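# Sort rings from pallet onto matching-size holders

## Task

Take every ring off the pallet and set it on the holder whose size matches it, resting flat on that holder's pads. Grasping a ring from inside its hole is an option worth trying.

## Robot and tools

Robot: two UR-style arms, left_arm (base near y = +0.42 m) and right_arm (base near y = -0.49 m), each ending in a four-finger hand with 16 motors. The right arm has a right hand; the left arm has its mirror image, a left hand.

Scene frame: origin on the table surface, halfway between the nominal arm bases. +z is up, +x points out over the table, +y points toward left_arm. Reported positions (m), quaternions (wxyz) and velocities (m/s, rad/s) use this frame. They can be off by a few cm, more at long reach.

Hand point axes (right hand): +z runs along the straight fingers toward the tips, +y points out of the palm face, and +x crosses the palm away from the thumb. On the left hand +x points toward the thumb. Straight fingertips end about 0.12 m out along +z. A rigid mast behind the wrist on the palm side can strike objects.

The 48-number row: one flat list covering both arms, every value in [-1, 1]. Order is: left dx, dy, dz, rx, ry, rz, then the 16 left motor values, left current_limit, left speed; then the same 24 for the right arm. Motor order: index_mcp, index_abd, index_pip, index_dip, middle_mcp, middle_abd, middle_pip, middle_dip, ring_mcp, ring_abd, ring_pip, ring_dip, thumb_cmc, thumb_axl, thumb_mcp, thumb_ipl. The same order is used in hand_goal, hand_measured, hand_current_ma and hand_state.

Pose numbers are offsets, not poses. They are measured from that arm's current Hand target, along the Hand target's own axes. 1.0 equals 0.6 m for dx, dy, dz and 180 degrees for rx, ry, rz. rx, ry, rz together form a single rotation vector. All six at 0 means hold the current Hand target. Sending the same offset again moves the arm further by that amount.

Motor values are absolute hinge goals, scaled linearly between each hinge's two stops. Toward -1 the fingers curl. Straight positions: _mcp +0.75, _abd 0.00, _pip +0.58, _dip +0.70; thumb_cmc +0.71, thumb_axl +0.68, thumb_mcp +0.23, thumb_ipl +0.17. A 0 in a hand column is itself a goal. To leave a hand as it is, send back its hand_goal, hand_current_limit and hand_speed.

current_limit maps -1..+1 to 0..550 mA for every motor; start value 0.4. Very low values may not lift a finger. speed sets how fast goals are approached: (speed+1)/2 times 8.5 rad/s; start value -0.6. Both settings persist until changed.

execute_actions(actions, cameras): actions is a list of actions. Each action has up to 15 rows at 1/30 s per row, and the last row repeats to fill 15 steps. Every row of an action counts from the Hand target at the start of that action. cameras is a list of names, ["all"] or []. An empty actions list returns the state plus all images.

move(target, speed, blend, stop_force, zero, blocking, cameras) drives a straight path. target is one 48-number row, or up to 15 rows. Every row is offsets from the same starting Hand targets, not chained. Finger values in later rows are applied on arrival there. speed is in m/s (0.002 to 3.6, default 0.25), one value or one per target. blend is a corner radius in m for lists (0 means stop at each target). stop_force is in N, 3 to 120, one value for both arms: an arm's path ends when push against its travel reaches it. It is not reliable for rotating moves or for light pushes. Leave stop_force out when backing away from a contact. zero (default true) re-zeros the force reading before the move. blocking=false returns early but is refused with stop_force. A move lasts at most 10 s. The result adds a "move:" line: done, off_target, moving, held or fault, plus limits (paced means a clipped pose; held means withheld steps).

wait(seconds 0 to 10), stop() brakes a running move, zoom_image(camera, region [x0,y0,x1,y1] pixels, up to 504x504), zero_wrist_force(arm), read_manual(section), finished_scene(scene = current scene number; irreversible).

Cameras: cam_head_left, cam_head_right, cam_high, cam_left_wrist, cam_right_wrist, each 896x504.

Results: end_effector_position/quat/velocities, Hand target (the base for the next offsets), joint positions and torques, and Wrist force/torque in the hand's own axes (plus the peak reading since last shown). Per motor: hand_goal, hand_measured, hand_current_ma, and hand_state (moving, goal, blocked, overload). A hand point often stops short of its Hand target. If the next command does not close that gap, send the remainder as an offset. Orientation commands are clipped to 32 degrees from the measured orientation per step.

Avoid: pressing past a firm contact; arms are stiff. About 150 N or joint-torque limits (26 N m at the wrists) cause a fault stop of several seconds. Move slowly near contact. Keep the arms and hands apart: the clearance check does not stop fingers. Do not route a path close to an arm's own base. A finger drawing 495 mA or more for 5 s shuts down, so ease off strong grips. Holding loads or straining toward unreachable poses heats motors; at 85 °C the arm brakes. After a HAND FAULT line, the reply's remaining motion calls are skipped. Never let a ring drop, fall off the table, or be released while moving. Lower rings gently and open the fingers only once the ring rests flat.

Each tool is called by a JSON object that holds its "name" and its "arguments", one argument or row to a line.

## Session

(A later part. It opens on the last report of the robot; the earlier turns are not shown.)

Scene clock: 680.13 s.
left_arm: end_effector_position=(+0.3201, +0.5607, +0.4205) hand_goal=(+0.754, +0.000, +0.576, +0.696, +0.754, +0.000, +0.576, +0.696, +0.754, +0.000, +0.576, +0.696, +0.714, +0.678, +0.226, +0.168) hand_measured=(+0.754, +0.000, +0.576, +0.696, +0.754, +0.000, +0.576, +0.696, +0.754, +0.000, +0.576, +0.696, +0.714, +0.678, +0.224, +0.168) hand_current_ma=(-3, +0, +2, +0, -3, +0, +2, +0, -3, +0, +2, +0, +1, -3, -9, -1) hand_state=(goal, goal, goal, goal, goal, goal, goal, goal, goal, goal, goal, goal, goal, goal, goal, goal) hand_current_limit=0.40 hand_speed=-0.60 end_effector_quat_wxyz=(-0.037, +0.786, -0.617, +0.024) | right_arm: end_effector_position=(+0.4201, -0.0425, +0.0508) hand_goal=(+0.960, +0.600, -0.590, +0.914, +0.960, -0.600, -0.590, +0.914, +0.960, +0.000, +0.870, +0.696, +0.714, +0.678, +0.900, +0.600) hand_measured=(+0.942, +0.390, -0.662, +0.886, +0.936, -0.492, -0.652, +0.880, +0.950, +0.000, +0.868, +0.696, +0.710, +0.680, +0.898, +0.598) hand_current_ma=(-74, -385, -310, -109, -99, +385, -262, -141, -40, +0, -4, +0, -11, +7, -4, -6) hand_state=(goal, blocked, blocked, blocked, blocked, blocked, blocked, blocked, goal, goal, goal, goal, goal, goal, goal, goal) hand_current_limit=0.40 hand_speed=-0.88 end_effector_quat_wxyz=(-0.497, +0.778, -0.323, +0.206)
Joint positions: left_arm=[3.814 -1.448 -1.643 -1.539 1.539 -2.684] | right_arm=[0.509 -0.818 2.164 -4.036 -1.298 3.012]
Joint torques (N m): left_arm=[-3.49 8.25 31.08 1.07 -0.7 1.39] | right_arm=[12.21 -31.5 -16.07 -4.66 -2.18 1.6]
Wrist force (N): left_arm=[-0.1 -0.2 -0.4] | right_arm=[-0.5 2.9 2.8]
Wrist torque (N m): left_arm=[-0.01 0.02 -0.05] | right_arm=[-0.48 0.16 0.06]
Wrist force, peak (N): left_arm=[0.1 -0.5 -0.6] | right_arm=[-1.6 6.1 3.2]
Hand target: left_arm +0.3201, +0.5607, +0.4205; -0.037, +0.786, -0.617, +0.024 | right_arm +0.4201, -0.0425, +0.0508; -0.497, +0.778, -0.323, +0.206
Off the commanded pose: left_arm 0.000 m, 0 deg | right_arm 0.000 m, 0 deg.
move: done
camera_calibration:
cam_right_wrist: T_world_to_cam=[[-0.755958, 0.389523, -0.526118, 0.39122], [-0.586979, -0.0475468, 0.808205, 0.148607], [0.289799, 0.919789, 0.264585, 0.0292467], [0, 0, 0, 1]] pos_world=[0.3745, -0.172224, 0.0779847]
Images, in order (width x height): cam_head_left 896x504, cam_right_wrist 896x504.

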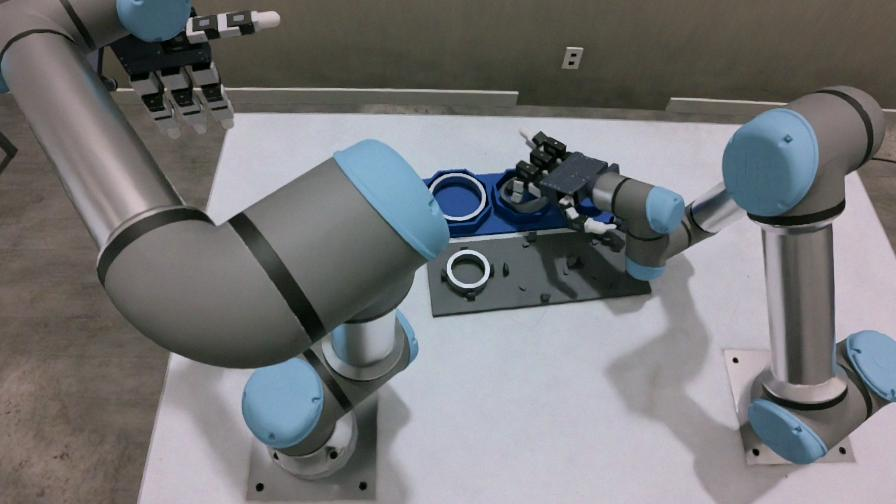

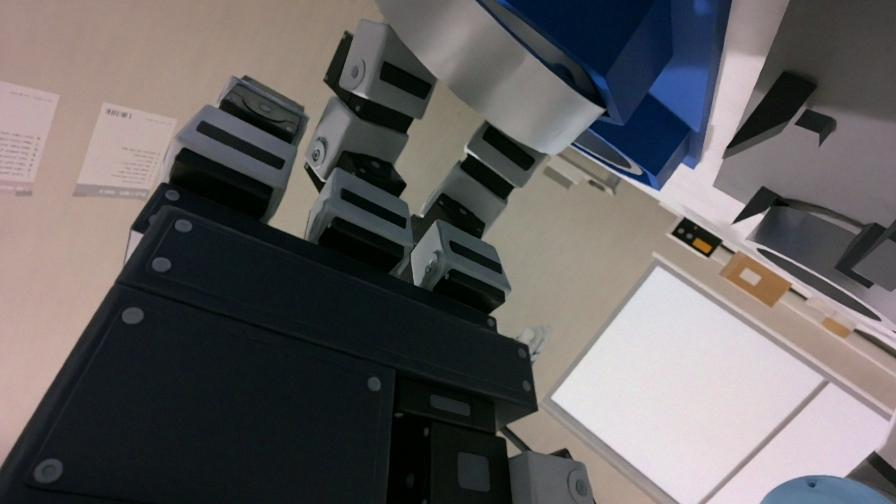

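{"name": "wait", "arguments": {
  "seconds": 0.1,
  "cameras": ["cam_head_left","cam_head_right","cam_high","cam_left_wrist"]
}}

{"name": "zoom_image", "arguments": {
  "camera": "cam_high",
  "region": [430, 190, 520, 270]
}}

{"name": "zoom_image", "arguments": {
  "camera": "cam_head_right",
  "region": [480, 160, 560, 225]
}}

{"name": "zoom_image", "arguments": {
  "camera": "cam_left_wrist",
  "region": [90, 180, 210, 280]
}}

Scene clock: 689.23 s.
left_arm: end_effector_position=(+0.3201, +0.5607, +0.4205) hand_goal=(+0.754, +0.000, +0.576, +0.696, +0.754, +0.000, +0.576, +0.696, +0.754, +0.000, +0.576, +0.696, +0.714, +0.678, +0.226, +0.168) hand_measured=(+0.754, +0.000, +0.576, +0.696, +0.754, +0.000, +0.576, +0.696, +0.754, +0.000, +0.576, +0.696, +0.714, +0.678, +0.224, +0.168) hand_current_ma=(-3, +0, +2, +0, -3, +0, +2, +0, -3, +0, +2, +0, +1, -3, -9, -1) hand_state=(goal, goal, goal, goal, goal, goal, goal, goal, goal, goal, goal, goal, goal, goal, goal, goal) hand_current_limit=0.40 hand_speed=-0.60 end_effector_quat_wxyz=(-0.037, +0.786, -0.617, +0.024) | right_arm: end_effector_position=(+0.4201, -0.0425, +0.0508) hand_goal=(+0.960, +0.600, -0.590, +0.914, +0.960, -0.600, -0.590, +0.914, +0.960, +0.000, +0.870, +0.696, +0.714, +0.678, +0.900, +0.600) hand_measured=(+0.942, +0.390, -0.662, +0.886, +0.936, -0.492, -0.652, +0.880, +0.950, +0.000, +0.868, +0.696, +0.710, +0.680, +0.898, +0.598) hand_current_ma=(-74, -385, -310, -109, -99, +385, -262, -141, -40, +0, -4, +0, -11, +7, -4, -6) hand_state=(goal, blocked, blocked, blocked, blocked, blocked, blocked, blocked, goal, goal, goal, goal, goal, goal, goal, goal) hand_current_limit=0.40 hand_speed=-0.88 end_effector_quat_wxyz=(-0.497, +0.778, -0.323, +0.206)
Joint positions: left_arm=[3.814 -1.448 -1.643 -1.539 1.539 -2.684] | right_arm=[0.509 -0.818 2.164 -4.036 -1.298 3.012]
Joint torques (N m): left_arm=[-3.79 8.56 30.85 1.11 -0.74 1.43] | right_arm=[12.59 -31.72 -16.15 -4.52 -2.13 1.83]
Wrist force (N): left_arm=[0.2 -0.3 -0.4] | right_arm=[-0.4 3.0 2.9]
Wrist torque (N m): left_arm=[-0.02 -0.01 -0.03] | right_arm=[-0.48 0.15 0.07]
Wrist force, peak (N): left_arm=[0.2 -0.2 -0.7] | right_arm=[-0.5 3.1 3.1]
Hand target: left_arm +0.3201, +0.5607, +0.4205; -0.037, +0.786, -0.617, +0.024 | right_arm +0.4201, -0.0425, +0.0508; -0.497, +0.778, -0.323, +0.206
Off the commanded pose: left_arm 0.000 m, 0 deg | right_arm 0.000 m, 0 deg.
wait: 0.10 s; at rest from the start
camera_calibration:
cam_left_wrist: T_world_to_cam=[[0.456487, 0.887498, 0.0629795, -0.699569], [0.559176, -0.341231, 0.755568, -0.345446], [0.692056, -0.309691, -0.652036, 0.348182], [0, 0, 0, 1]] pos_world=[0.271548, 0.610818, 0.532093]
Images, in order (width x height): cam_head_left 896x504, cam_head_right 896x504, cam_high 896x504, cam_left_wrist 896x504.

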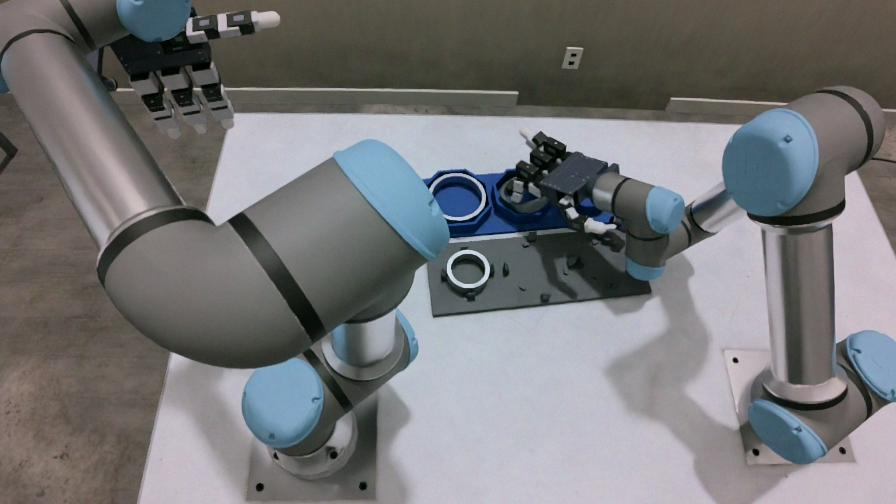

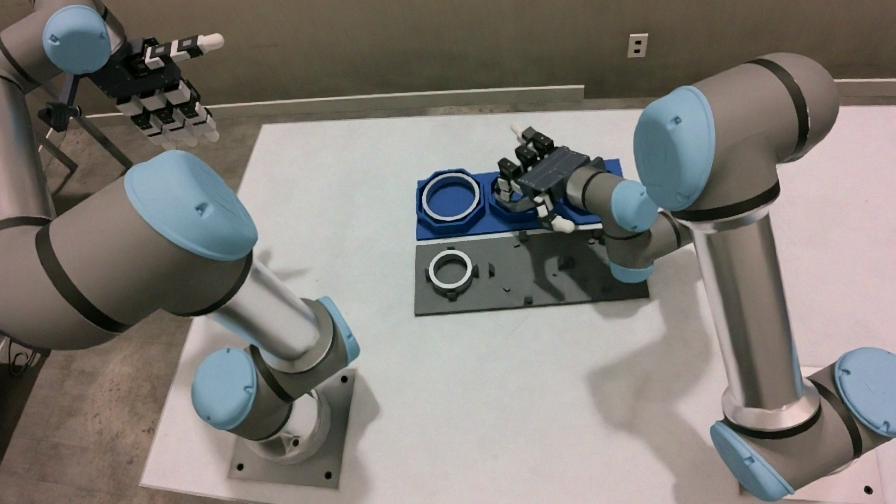

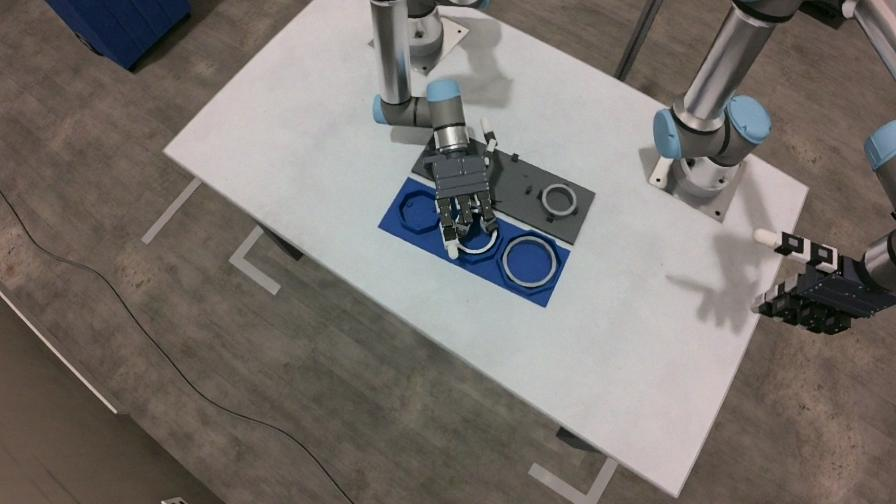

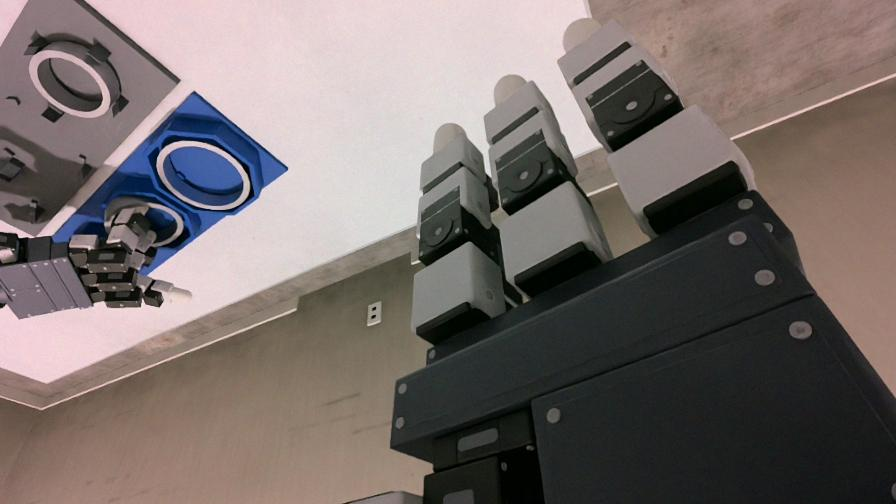

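Scaled by 5.600 from the camera's 896x504 image, which has a finer 1280x720 frame.

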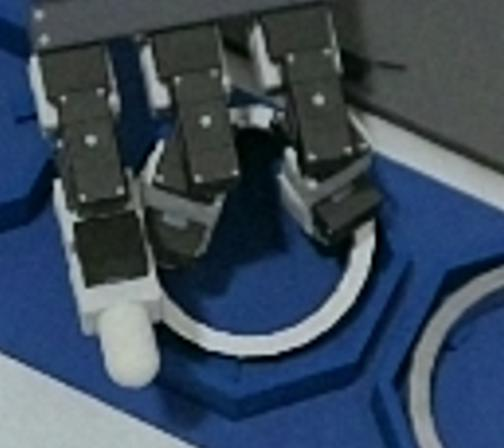

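Scaled by 6.300 from the camera's 896x504 image, which has a finer 1280x720 frame.

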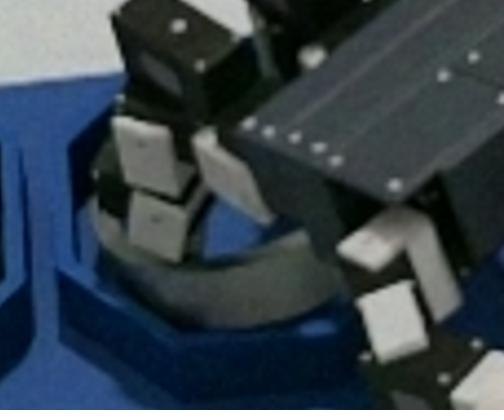

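Scaled by 4.200 from the camera's 896x504 image, which has a finer 1280x720 frame.

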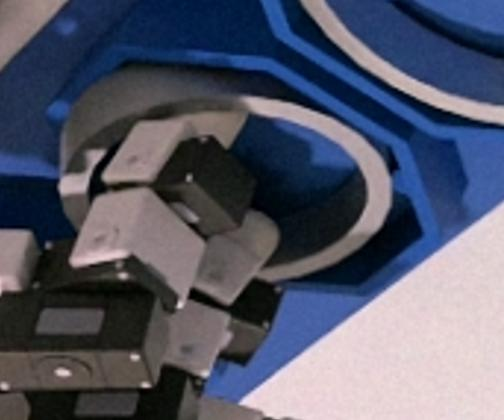

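{"name": "move", "arguments": {
  "target": [0,0,0,0,0,0,0.754,0,0.576,0.696,0.754,0,0.576,0.696,0.754,0,0.576,0.696,0.714,0.678,0.226,0.168,0.4,-0.6,0,-0.0077,0.00468,0,0,0,0.96,0.6,-0.59,0.914,0.96,-0.6,-0.59,0.914,0.96,0,0.87,0.696,0.714,0.678,0.9,0.6,0.4,-0.88],
  "speed": 0.02
}}

{"name": "move", "arguments": {
  "target": [0,0,0,0,0,0,0.754,0,0.576,0.696,0.754,0,0.576,0.696,0.754,0,0.576,0.696,0.714,0.678,0.226,0.168,0.4,-0.6,0,0.0227,0.01057,0,0,0,0.96,0.6,-0.59,0.914,0.96,-0.6,-0.59,0.914,0.96,0,0.87,0.696,0.714,0.678,0.9,0.6,0.4,-0.88],
  "speed": 0.015,
  "stop_force": 6,
  "cameras": ["cam_high","cam_right_wrist","cam_left_wrist"]
}}

{"name": "zoom_image", "arguments": {
  "camera": "cam_high",
  "region": [430, 190, 520, 270]
}}

{"name": "zoom_image", "arguments": {
  "camera": "cam_left_wrist",
  "region": [90, 180, 210, 280]
}}

Scene clock: 701.13 s.
left_arm: end_effector_position=(+0.3201, +0.5607, +0.4205) hand_goal=(+0.754, +0.000, +0.576, +0.696, +0.754, +0.000, +0.576, +0.696, +0.754, +0.000, +0.576, +0.696, +0.714, +0.678, +0.226, +0.168) hand_measured=(+0.754, +0.000, +0.576, +0.696, +0.754, +0.000, +0.576, +0.696, +0.754, +0.000, +0.576, +0.696, +0.714, +0.678, +0.224, +0.168) hand_current_ma=(-3, +0, +2, +0, -3, +0, +2, +0, -3, +0, +2, +0, +1, -3, -9, -1) hand_state=(goal, goal, goal, goal, goal, goal, goal, goal, goal, goal, goal, goal, goal, goal, goal, goal) hand_current_limit=0.40 hand_speed=-0.60 end_effector_quat_wxyz=(-0.037, +0.786, -0.617, +0.024) | right_arm: end_effector_position=(+0.4232, -0.0393, +0.0538) hand_goal=(+0.960, +0.600, -0.590, +0.914, +0.960, -0.600, -0.590, +0.914, +0.960, +0.000, +0.870, +0.696, +0.714, +0.678, +0.900, +0.600) hand_measured=(+0.928, +0.390, -0.662, +0.886, +0.934, -0.492, -0.652, +0.878, +0.950, +0.000, +0.868, +0.696, +0.710, +0.680, +0.898, +0.598) hand_current_ma=(-136, -385, -310, -113, -112, +385, -262, -147, -40, +0, -4, +0, -11, +7, -4, -6) hand_state=(blocked, blocked, blocked, blocked, blocked, blocked, blocked, blocked, goal, goal, goal, goal, goal, goal, goal, goal) hand_current_limit=0.40 hand_speed=-0.88 end_effector_quat_wxyz=(-0.497, +0.778, -0.323, +0.206)
Joint positions: left_arm=[3.814 -1.448 -1.643 -1.539 1.539 -2.684] | right_arm=[0.512 -0.823 2.153 -4.02 -1.3 3.013]
Joint torques (N m): left_arm=[-4.15 8.68 30.87 1 -0.58 1.38] | right_arm=[11.02 -48.65 -18.49 -1.78 -2.62 1.77]
Wrist force (N): left_arm=[0.1 -0.4 -0.6] | right_arm=[-2.1 6.0 2.1]
Wrist torque (N m): left_arm=[-0.01 0.00 -0.03] | right_arm=[-0.58 0.11 -0.04]
Wrist force, peak (N): left_arm=[0.0 -0.5 -0.6] | right_arm=[-1.5 6.2 3.1]
Hand target: left_arm +0.3201, +0.5607, +0.4205; -0.037, +0.786, -0.617, +0.024 | right_arm +0.4232, -0.0393, +0.0539; -0.497, +0.778, -0.323, +0.206
Off the commanded pose: left_arm 0.000 m, 0 deg | right_arm 0.000 m, 0 deg.
move: done

Scene clock: 702.40 s.
left_arm: end_effector_position=(+0.3201, +0.5607, +0.4205) hand_goal=(+0.754, +0.000, +0.576, +0.696, +0.754, +0.000, +0.576, +0.696, +0.754, +0.000, +0.576, +0.696, +0.714, +0.678, +0.226, +0.168) hand_measured=(+0.754, +0.000, +0.576, +0.696, +0.754, +0.000, +0.576, +0.696, +0.754, +0.000, +0.576, +0.696, +0.714, +0.678, +0.224, +0.168) hand_current_ma=(-3, +0, +2, +0, -3, +0, +2, +0, -3, +0, +2, +0, +1, -3, -9, -1) hand_state=(goal, goal, goal, goal, goal, goal, goal, goal, goal, goal, goal, goal, goal, goal, goal, goal) hand_current_limit=0.40 hand_speed=-0.60 end_effector_quat_wxyz=(-0.037, +0.786, -0.617, +0.024) | right_arm: end_effector_position=(+0.4233, -0.0393, +0.0509) hand_goal=(+0.960, +0.600, -0.590, +0.914, +0.960, -0.600, -0.590, +0.914, +0.960, +0.000, +0.870, +0.696, +0.714, +0.678, +0.900, +0.600) hand_measured=(+0.934, +0.398, -0.666, +0.884, +0.930, -0.496, -0.656, +0.876, +0.950, +0.000, +0.868, +0.696, +0.710, +0.680, +0.898, +0.598) hand_current_ma=(-110, -385, -328, -120, -125, +385, -277, -153, -40, +0, -4, +0, -11, +7, -4, -6) hand_state=(blocked, blocked, blocked, blocked, blocked, blocked, blocked, blocked, goal, goal, goal, goal, goal, goal, goal, goal) hand_current_limit=0.40 hand_speed=-0.88 end_effector_quat_wxyz=(-0.497, +0.778, -0.323, +0.206)
Joint positions: left_arm=[3.814 -1.448 -1.643 -1.539 1.539 -2.684] | right_arm=[0.512 -0.815 2.151 -4.027 -1.301 3.013]
Joint torques (N m): left_arm=[-4.17 8.44 30.78 0.98 -0.65 1.41] | right_arm=[11.88 -49.15 -2.16 -1.69 -2.34 1.39]
Wrist force (N): left_arm=[0.2 -0.4 -0.4] | right_arm=[-1.4 5.2 3.0]
Wrist torque (N m): left_arm=[-0.03 -0.02 -0.02] | right_arm=[-0.55 0.11 -0.01]
Wrist force, peak (N): left_arm=[0.2 -0.3 -0.6] | right_arm=[-1.9 6.0 1.9]
Hand target: left_arm +0.3201, +0.5607, +0.4205; -0.037, +0.786, -0.617, +0.024 | right_arm +0.4233, -0.0393, +0.0509; -0.497, +0.778, -0.323, +0.206 (not the last commanded pose)
Off the commanded pose: left_arm 0.000 m, 0 deg | right_arm 0.012 m, 0 deg.
move: contact (right_arm)
camera_calibration:
cam_left_wrist: T_world_to_cam=[[0.456487, 0.887498, 0.0629795, -0.699569], [0.559176, -0.341231, 0.755568, -0.345446], [0.692056, -0.309691, -0.652036, 0.348182], [0, 0, 0, 1]] pos_world=[0.271548, 0.610818, 0.532093]
cam_right_wrist: T_world_to_cam=[[-0.755877, 0.389544, -0.526218, 0.392374], [-0.587118, -0.0476283, 0.808099, 0.150685], [0.289727, 0.919775, 0.26471, 0.0253915], [0, 0, 0, 1]] pos_world=[0.3777, -0.169024, 0.0779839]
Images, in order (width x height): cam_high 896x504, cam_left_wrist 896x504, cam_right_wrist 896x504.

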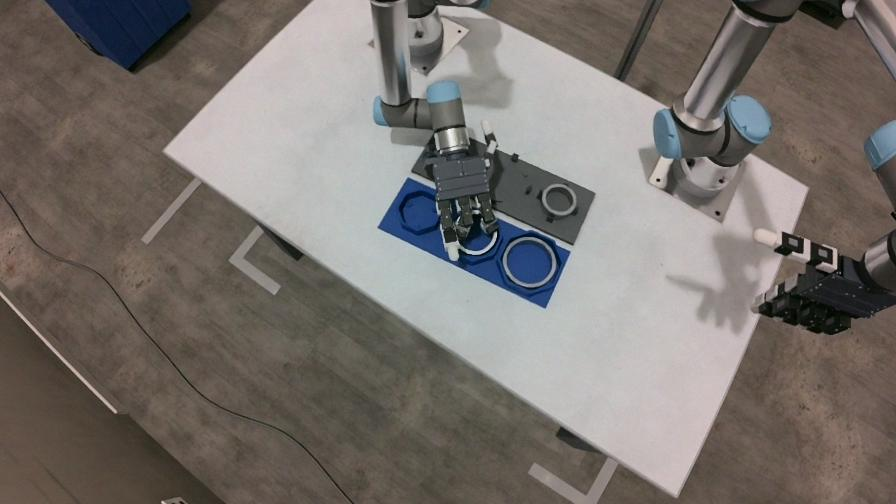

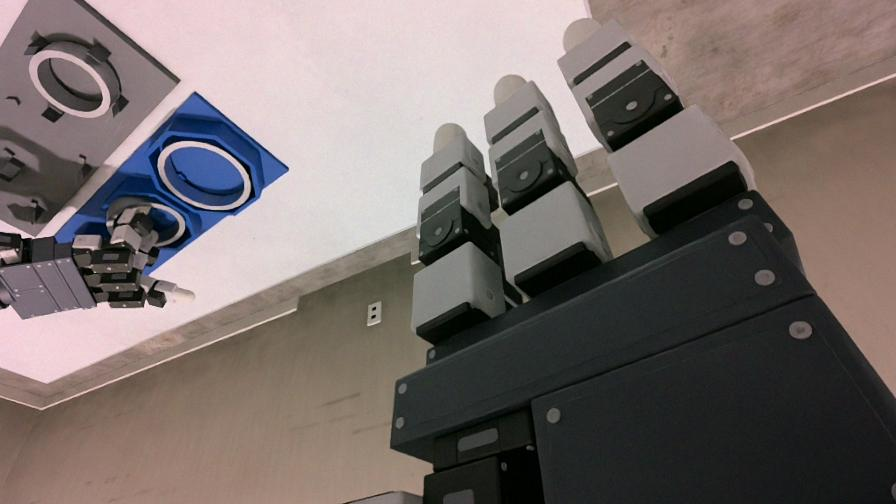

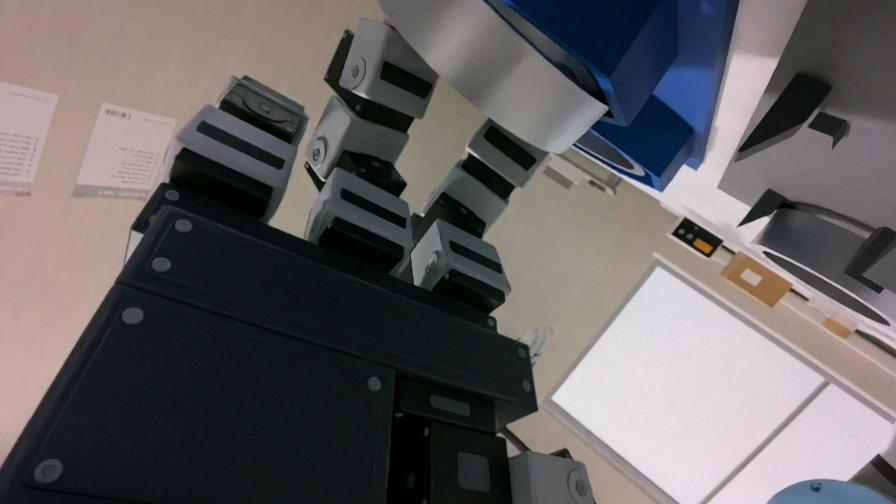

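Scaled by 5.600 from the camera's 896x504 image, which has a finer 1280x720 frame.

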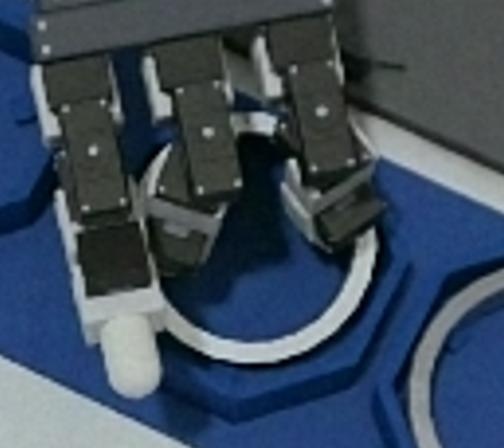

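Scaled by 4.200 from the camera's 896x504 image, which has a finer 1280x720 frame.

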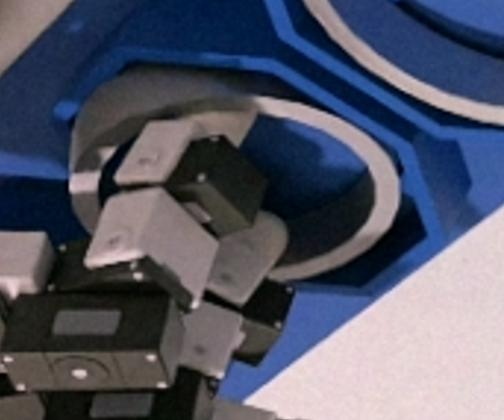

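{"name": "execute_actions", "arguments": {
  "actions": [
    [[0,0,0,0,0,0,0.754,0,0.576,0.696,0.754,0,0.576,0.696,0.754,0,0.576,0.696,0.714,0.678,0.226,0.168,0.4,-0.6,0,0,0,0,0,0,0.96,0,-0.59,0.914,0.96,0,-0.59,0.914,0.96,0,0.87,0.696,0.714,0.678,0.9,0.6,0.0,-0.95]],
    [[0,0,0,0,0,0,0.754,0,0.576,0.696,0.754,0,0.576,0.696,0.754,0,0.576,0.696,0.714,0.678,0.226,0.168,0.4,-0.6,0,0,0,0,0,0,0.96,0,-0.59,0.914,0.96,0,-0.59,0.914,0.96,0,0.87,0.696,0.714,0.678,0.9,0.6,0.0,-0.95]]
  ],
  "cameras": ["cam_high","cam_right_wrist","cam_left_wrist","cam_head_left"]
}}

{"name": "zoom_image", "arguments": {
  "camera": "cam_high",
  "region": [430, 190, 520, 270]
}}

{"name": "zoom_image", "arguments": {
  "camera": "cam_left_wrist",
  "region": [90, 180, 210, 280]
}}

Scene clock: 717.37 s.
left_arm: end_effector_position=(+0.3201, +0.5607, +0.4205) hand_goal=(+0.754, +0.000, +0.576, +0.696, +0.754, +0.000, +0.576, +0.696, +0.754, +0.000, +0.576, +0.696, +0.714, +0.678, +0.226, +0.168) hand_measured=(+0.754, +0.000, +0.576, +0.696, +0.754, +0.000, +0.576, +0.696, +0.754, +0.000, +0.576, +0.696, +0.714, +0.678, +0.224, +0.168) hand_current_ma=(-3, +0, +2, +0, -3, +0, +2, +0, -3, +0, +2, +0, +1, -3, -9, -1) hand_state=(goal, goal, goal, goal, goal, goal, goal, goal, goal, goal, goal, goal, goal, goal, goal, goal) hand_current_limit=0.40 hand_speed=-0.60 end_effector_quat_wxyz=(-0.037, +0.786, -0.617, +0.024) | right_arm: end_effector_position=(+0.4233, -0.0393, +0.0509) hand_goal=(+0.960, +0.000, -0.590, +0.914, +0.960, +0.000, -0.590, +0.914, +0.960, +0.000, +0.870, +0.696, +0.714, +0.678, +0.900, +0.600) hand_measured=(+0.942, +0.004, -0.594, +0.912, +0.942, -0.004, -0.594, +0.910, +0.950, +0.000, +0.868, +0.696, +0.710, +0.680, +0.898, +0.598) hand_current_ma=(-76, +9, -12, -9, -72, -9, -10, -9, -40, +0, -4, +0, -11, +7, -4, -6) hand_state=(goal, goal, goal, goal, goal, goal, goal, goal, goal, goal, goal, goal, goal, goal, goal, goal) hand_current_limit=0.00 hand_speed=-0.95 end_effector_quat_wxyz=(-0.497, +0.778, -0.323, +0.206)
Joint positions: left_arm=[3.814 -1.448 -1.643 -1.539 1.539 -2.684] | right_arm=[0.512 -0.815 2.151 -4.027 -1.301 3.013]
Joint torques (N m): left_arm=[-4.15 8.89 31.2 1.06 -0.59 1.36] | right_arm=[9.84 -33.66 -6.29 -1.96 -0.13 0.73]
Wrist force (N): left_arm=[0.1 -0.3 -0.5] | right_arm=[-1.5 1.3 1.1]
Wrist torque (N m): left_arm=[-0.01 -0.01 -0.03] | right_arm=[-0.36 0.11 -0.04]
Wrist force, peak (N): left_arm=[0.2 -0.4 -0.6] | right_arm=[-1.4 5.3 3.2]
Hand target: left_arm +0.3201, +0.5607, +0.4205; -0.037, +0.786, -0.617, +0.024 | right_arm +0.4233, -0.0393, +0.0509; -0.497, +0.778, -0.323, +0.206
Off the commanded pose: left_arm 0.000 m, 0 deg | right_arm 0.000 m, 0 deg.
camera_calibration:
cam_left_wrist: T_world_to_cam=[[0.456487, 0.887498, 0.0629795, -0.699569], [0.559176, -0.341231, 0.755568, -0.345446], [0.692056, -0.309691, -0.652036, 0.348182], [0, 0, 0, 1]] pos_world=[0.271548, 0.610818, 0.532093]
cam_right_wrist: T_world_to_cam=[[-0.755877, 0.389544, -0.526218, 0.392374], [-0.587118, -0.0476283, 0.808099, 0.150685], [0.289727, 0.919775, 0.26471, 0.0253915], [0, 0, 0, 1]] pos_world=[0.3777, -0.169024, 0.0779839]
Images, in order (width x height): cam_head_left 896x504, cam_high 896x504, cam_left_wrist 896x504, cam_right_wrist 896x504.

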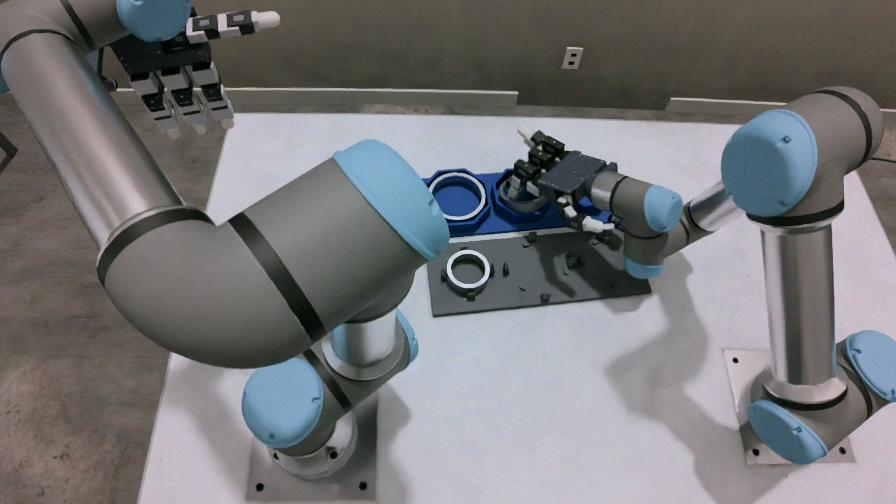

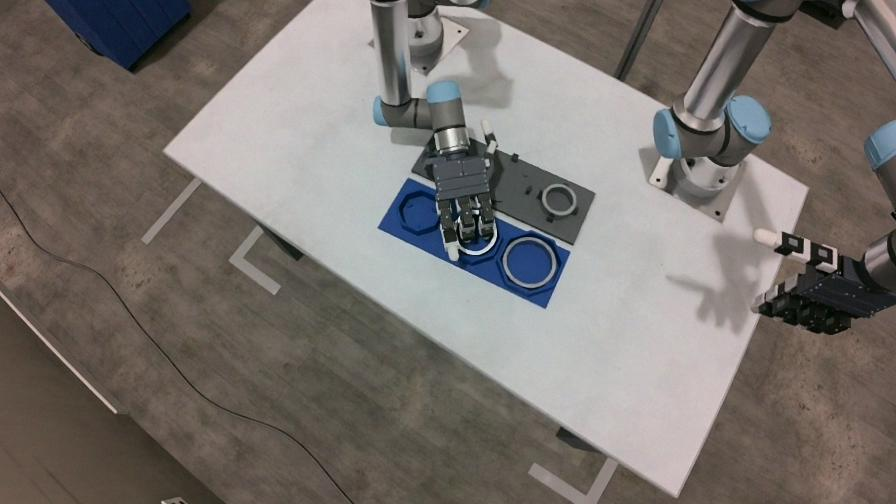

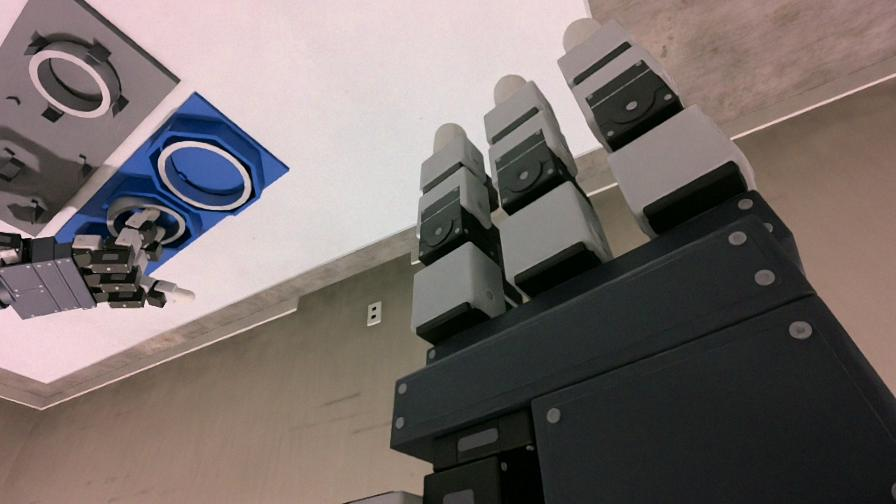

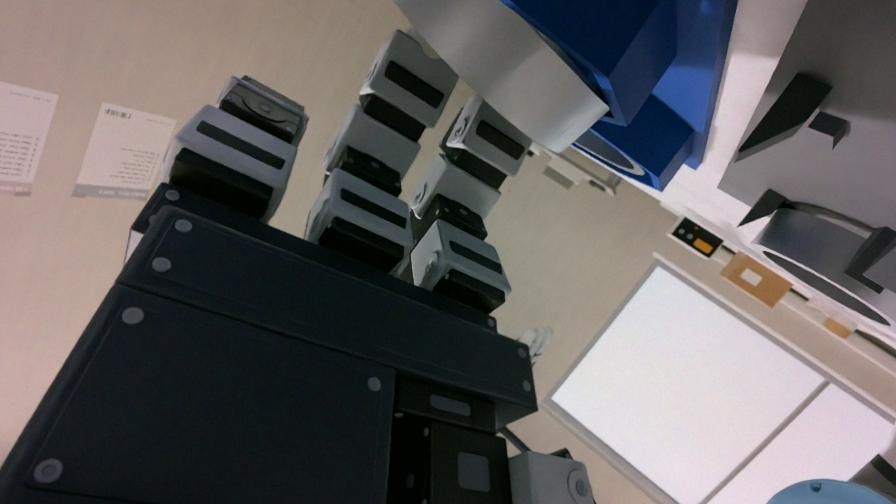

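Scaled by 5.600 from the camera's 896x504 image, which has a finer 1280x720 frame.

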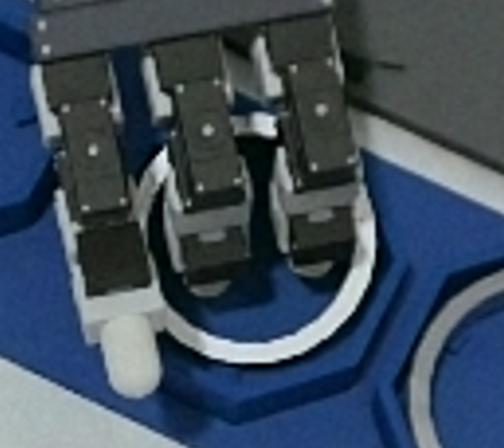

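Scaled by 4.200 from the camera's 896x504 image, which has a finer 1280x720 frame.

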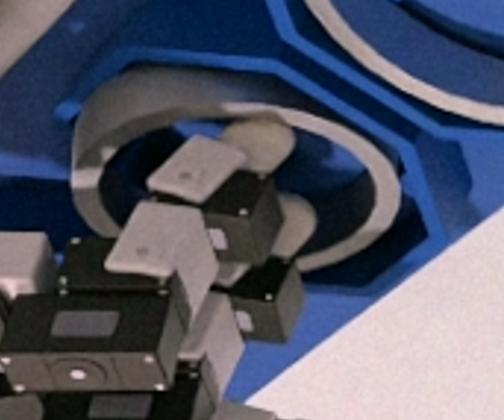

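{"name": "move", "arguments": {
  "target": [0,0,0,0,0,0,0.754,0,0.576,0.696,0.754,0,0.576,0.696,0.754,0,0.576,0.696,0.714,0.678,0.226,0.168,0.4,-0.6,0,-0.0496,-0.0143,-0.15,0,0,0.96,0,-0.59,0.914,0.96,0,-0.59,0.914,0.96,0,0.87,0.696,0.714,0.678,0.9,0.6,0.4,-0.8],
  "speed": 0.08,
  "cameras": ["cam_head_left","cam_high","cam_head_right","cam_left_wrist"]
}}

{"name": "zoom_image", "arguments": {
  "camera": "cam_head_left",
  "region": [490, 155, 560, 215]
}}

{"name": "zoom_image", "arguments": {
  "camera": "cam_left_wrist",
  "region": [90, 180, 210, 280]
}}

{"name": "zoom_image", "arguments": {
  "camera": "cam_head_right",
  "region": [480, 160, 560, 225]
}}

Scene clock: 756.07 s.
left_arm: end_effector_position=(+0.3201, +0.5607, +0.4205) hand_goal=(+0.754, +0.000, +0.576, +0.696, +0.754, +0.000, +0.576, +0.696, +0.754, +0.000, +0.576, +0.696, +0.714, +0.678, +0.226, +0.168) hand_measured=(+0.754, +0.000, +0.576, +0.696, +0.754, +0.000, +0.576, +0.696, +0.754, +0.000, +0.576, +0.696, +0.714, +0.678, +0.224, +0.168) hand_current_ma=(-3, +0, +2, +0, -3, +0, +2, +0, -3, +0, +2, +0, +1, -3, -9, -1) hand_state=(goal, goal, goal, goal, goal, goal, goal, goal, goal, goal, goal, goal, goal, goal, goal, goal) hand_current_limit=0.40 hand_speed=-0.60 end_effector_quat_wxyz=(-0.037, +0.786, -0.617, +0.024) | right_arm: end_effector_position=(+0.4266, -0.0360, +0.0815) hand_goal=(+0.960, +0.000, -0.590, +0.914, +0.960, +0.000, -0.590, +0.914, +0.960, +0.000, +0.870, +0.696, +0.714, +0.678, +0.900, +0.600) hand_measured=(+0.946, +0.004, -0.592, +0.912, +0.946, -0.004, -0.592, +0.912, +0.950, +0.000, +0.868, +0.696, +0.710, +0.680, +0.898, +0.598) hand_current_ma=(-57, +9, -6, -8, -54, -9, -5, -9, -40, +0, -4, +0, -11, +7, -4, -6) hand_state=(goal, goal, goal, goal, goal, goal, goal, goal, goal, goal, goal, goal, goal, goal, goal, goal) hand_current_limit=0.40 hand_speed=-0.80 end_effector_quat_wxyz=(-0.302, +0.873, -0.362, +0.125)
Joint positions: left_arm=[3.814 -1.448 -1.643 -1.539 1.539 -2.684] | right_arm=[0.569 -1.025 1.962 -3.159 -1.422 2.95]
Joint torques (N m): left_arm=[-3.84 9.07 31.28 0.99 -0.57 1.22] | right_arm=[11.13 -46.8 -24.63 -1.11 -2.68 -1.56]
Wrist force (N): left_arm=[0.0 -0.3 -0.5] | right_arm=[-1.2 1.3 1.3]
Wrist torque (N m): left_arm=[-0.01 0.01 -0.04] | right_arm=[-0.41 0.04 0.13]
Wrist force, peak (N): left_arm=[0.3 -0.5 -0.6] | right_arm=[-1.6 1.2 1.4]
Hand target: left_arm +0.3201, +0.5607, +0.4205; -0.037, +0.786, -0.617, +0.024 | right_arm +0.4266, -0.0360, +0.0815; -0.302, +0.873, -0.362, +0.125
Off the commanded pose: left_arm 0.000 m, 0 deg | right_arm 0.000 m, 0 deg.
move: done
camera_calibration:
cam_left_wrist: T_world_to_cam=[[0.456487, 0.887498, 0.0629795, -0.699569], [0.559176, -0.341231, 0.755568, -0.345446], [0.692056, -0.309691, -0.652036, 0.348182], [0, 0, 0, 1]] pos_world=[0.271548, 0.610818, 0.532093]
Images, in order (width x height): cam_head_left 896x504, cam_head_right 896x504, cam_high 896x504, cam_left_wrist 896x504.

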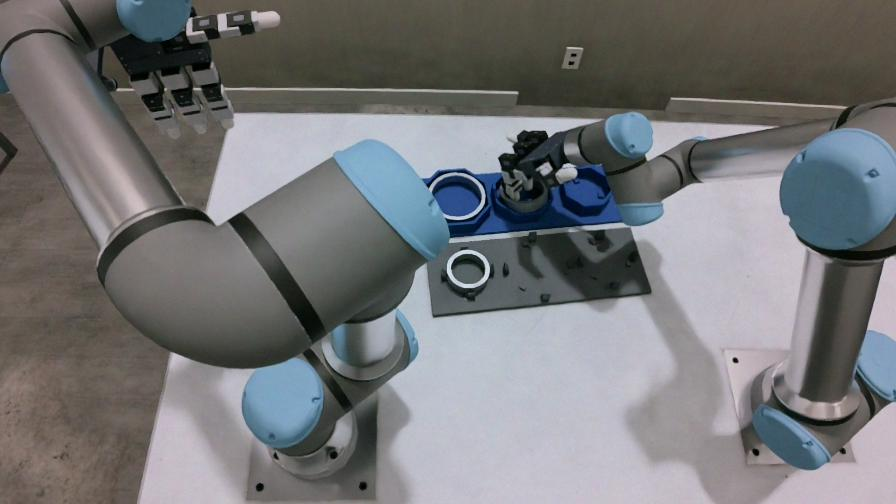

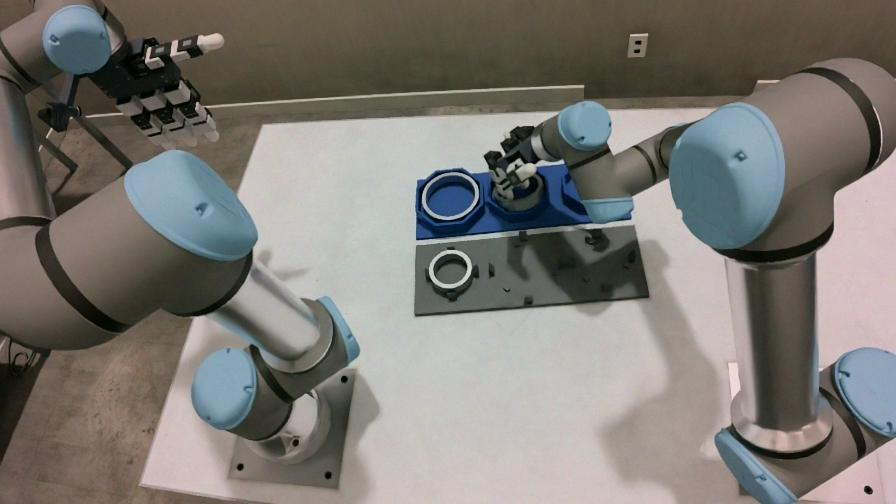

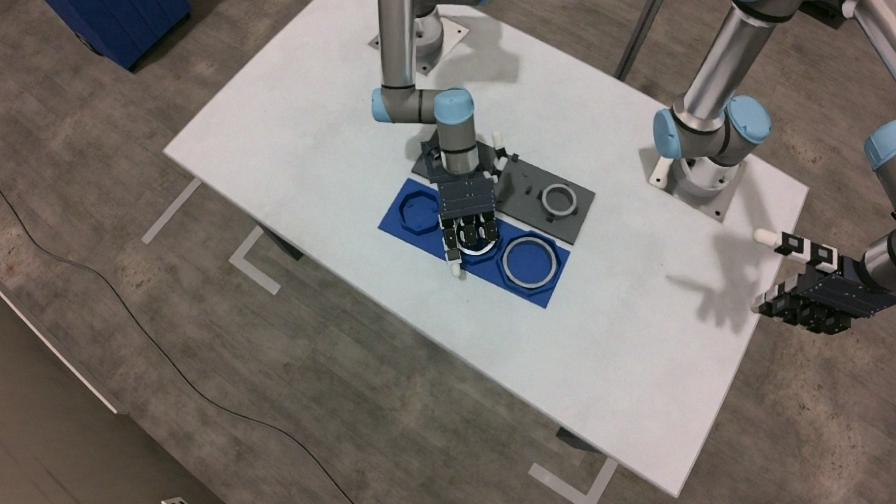

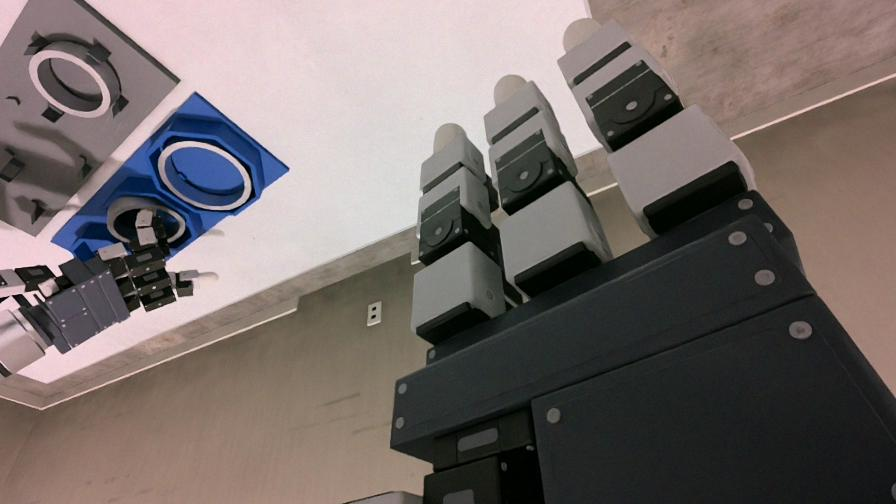

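Scaled by 7.200 from the camera's 896x504 image, which has a finer 1280x720 frame.

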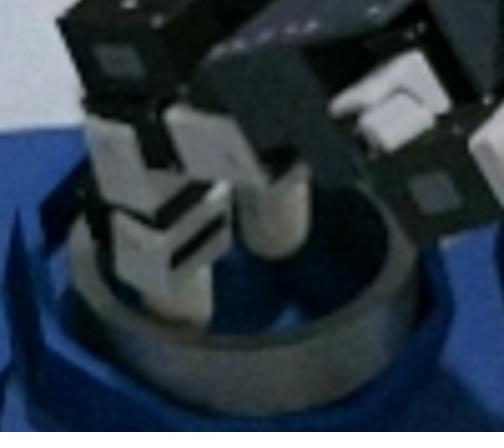

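Scaled by 4.200 from the camera's 896x504 image, which has a finer 1280x720 frame.

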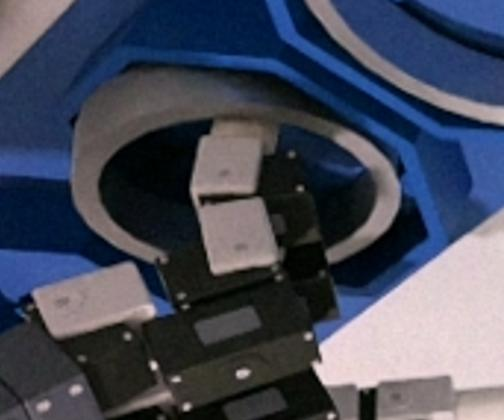

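Scaled by 6.300 from the camera's 896x504 image, which has a finer 1280x720 frame.

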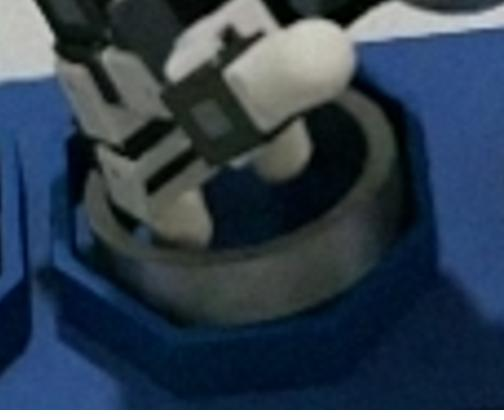

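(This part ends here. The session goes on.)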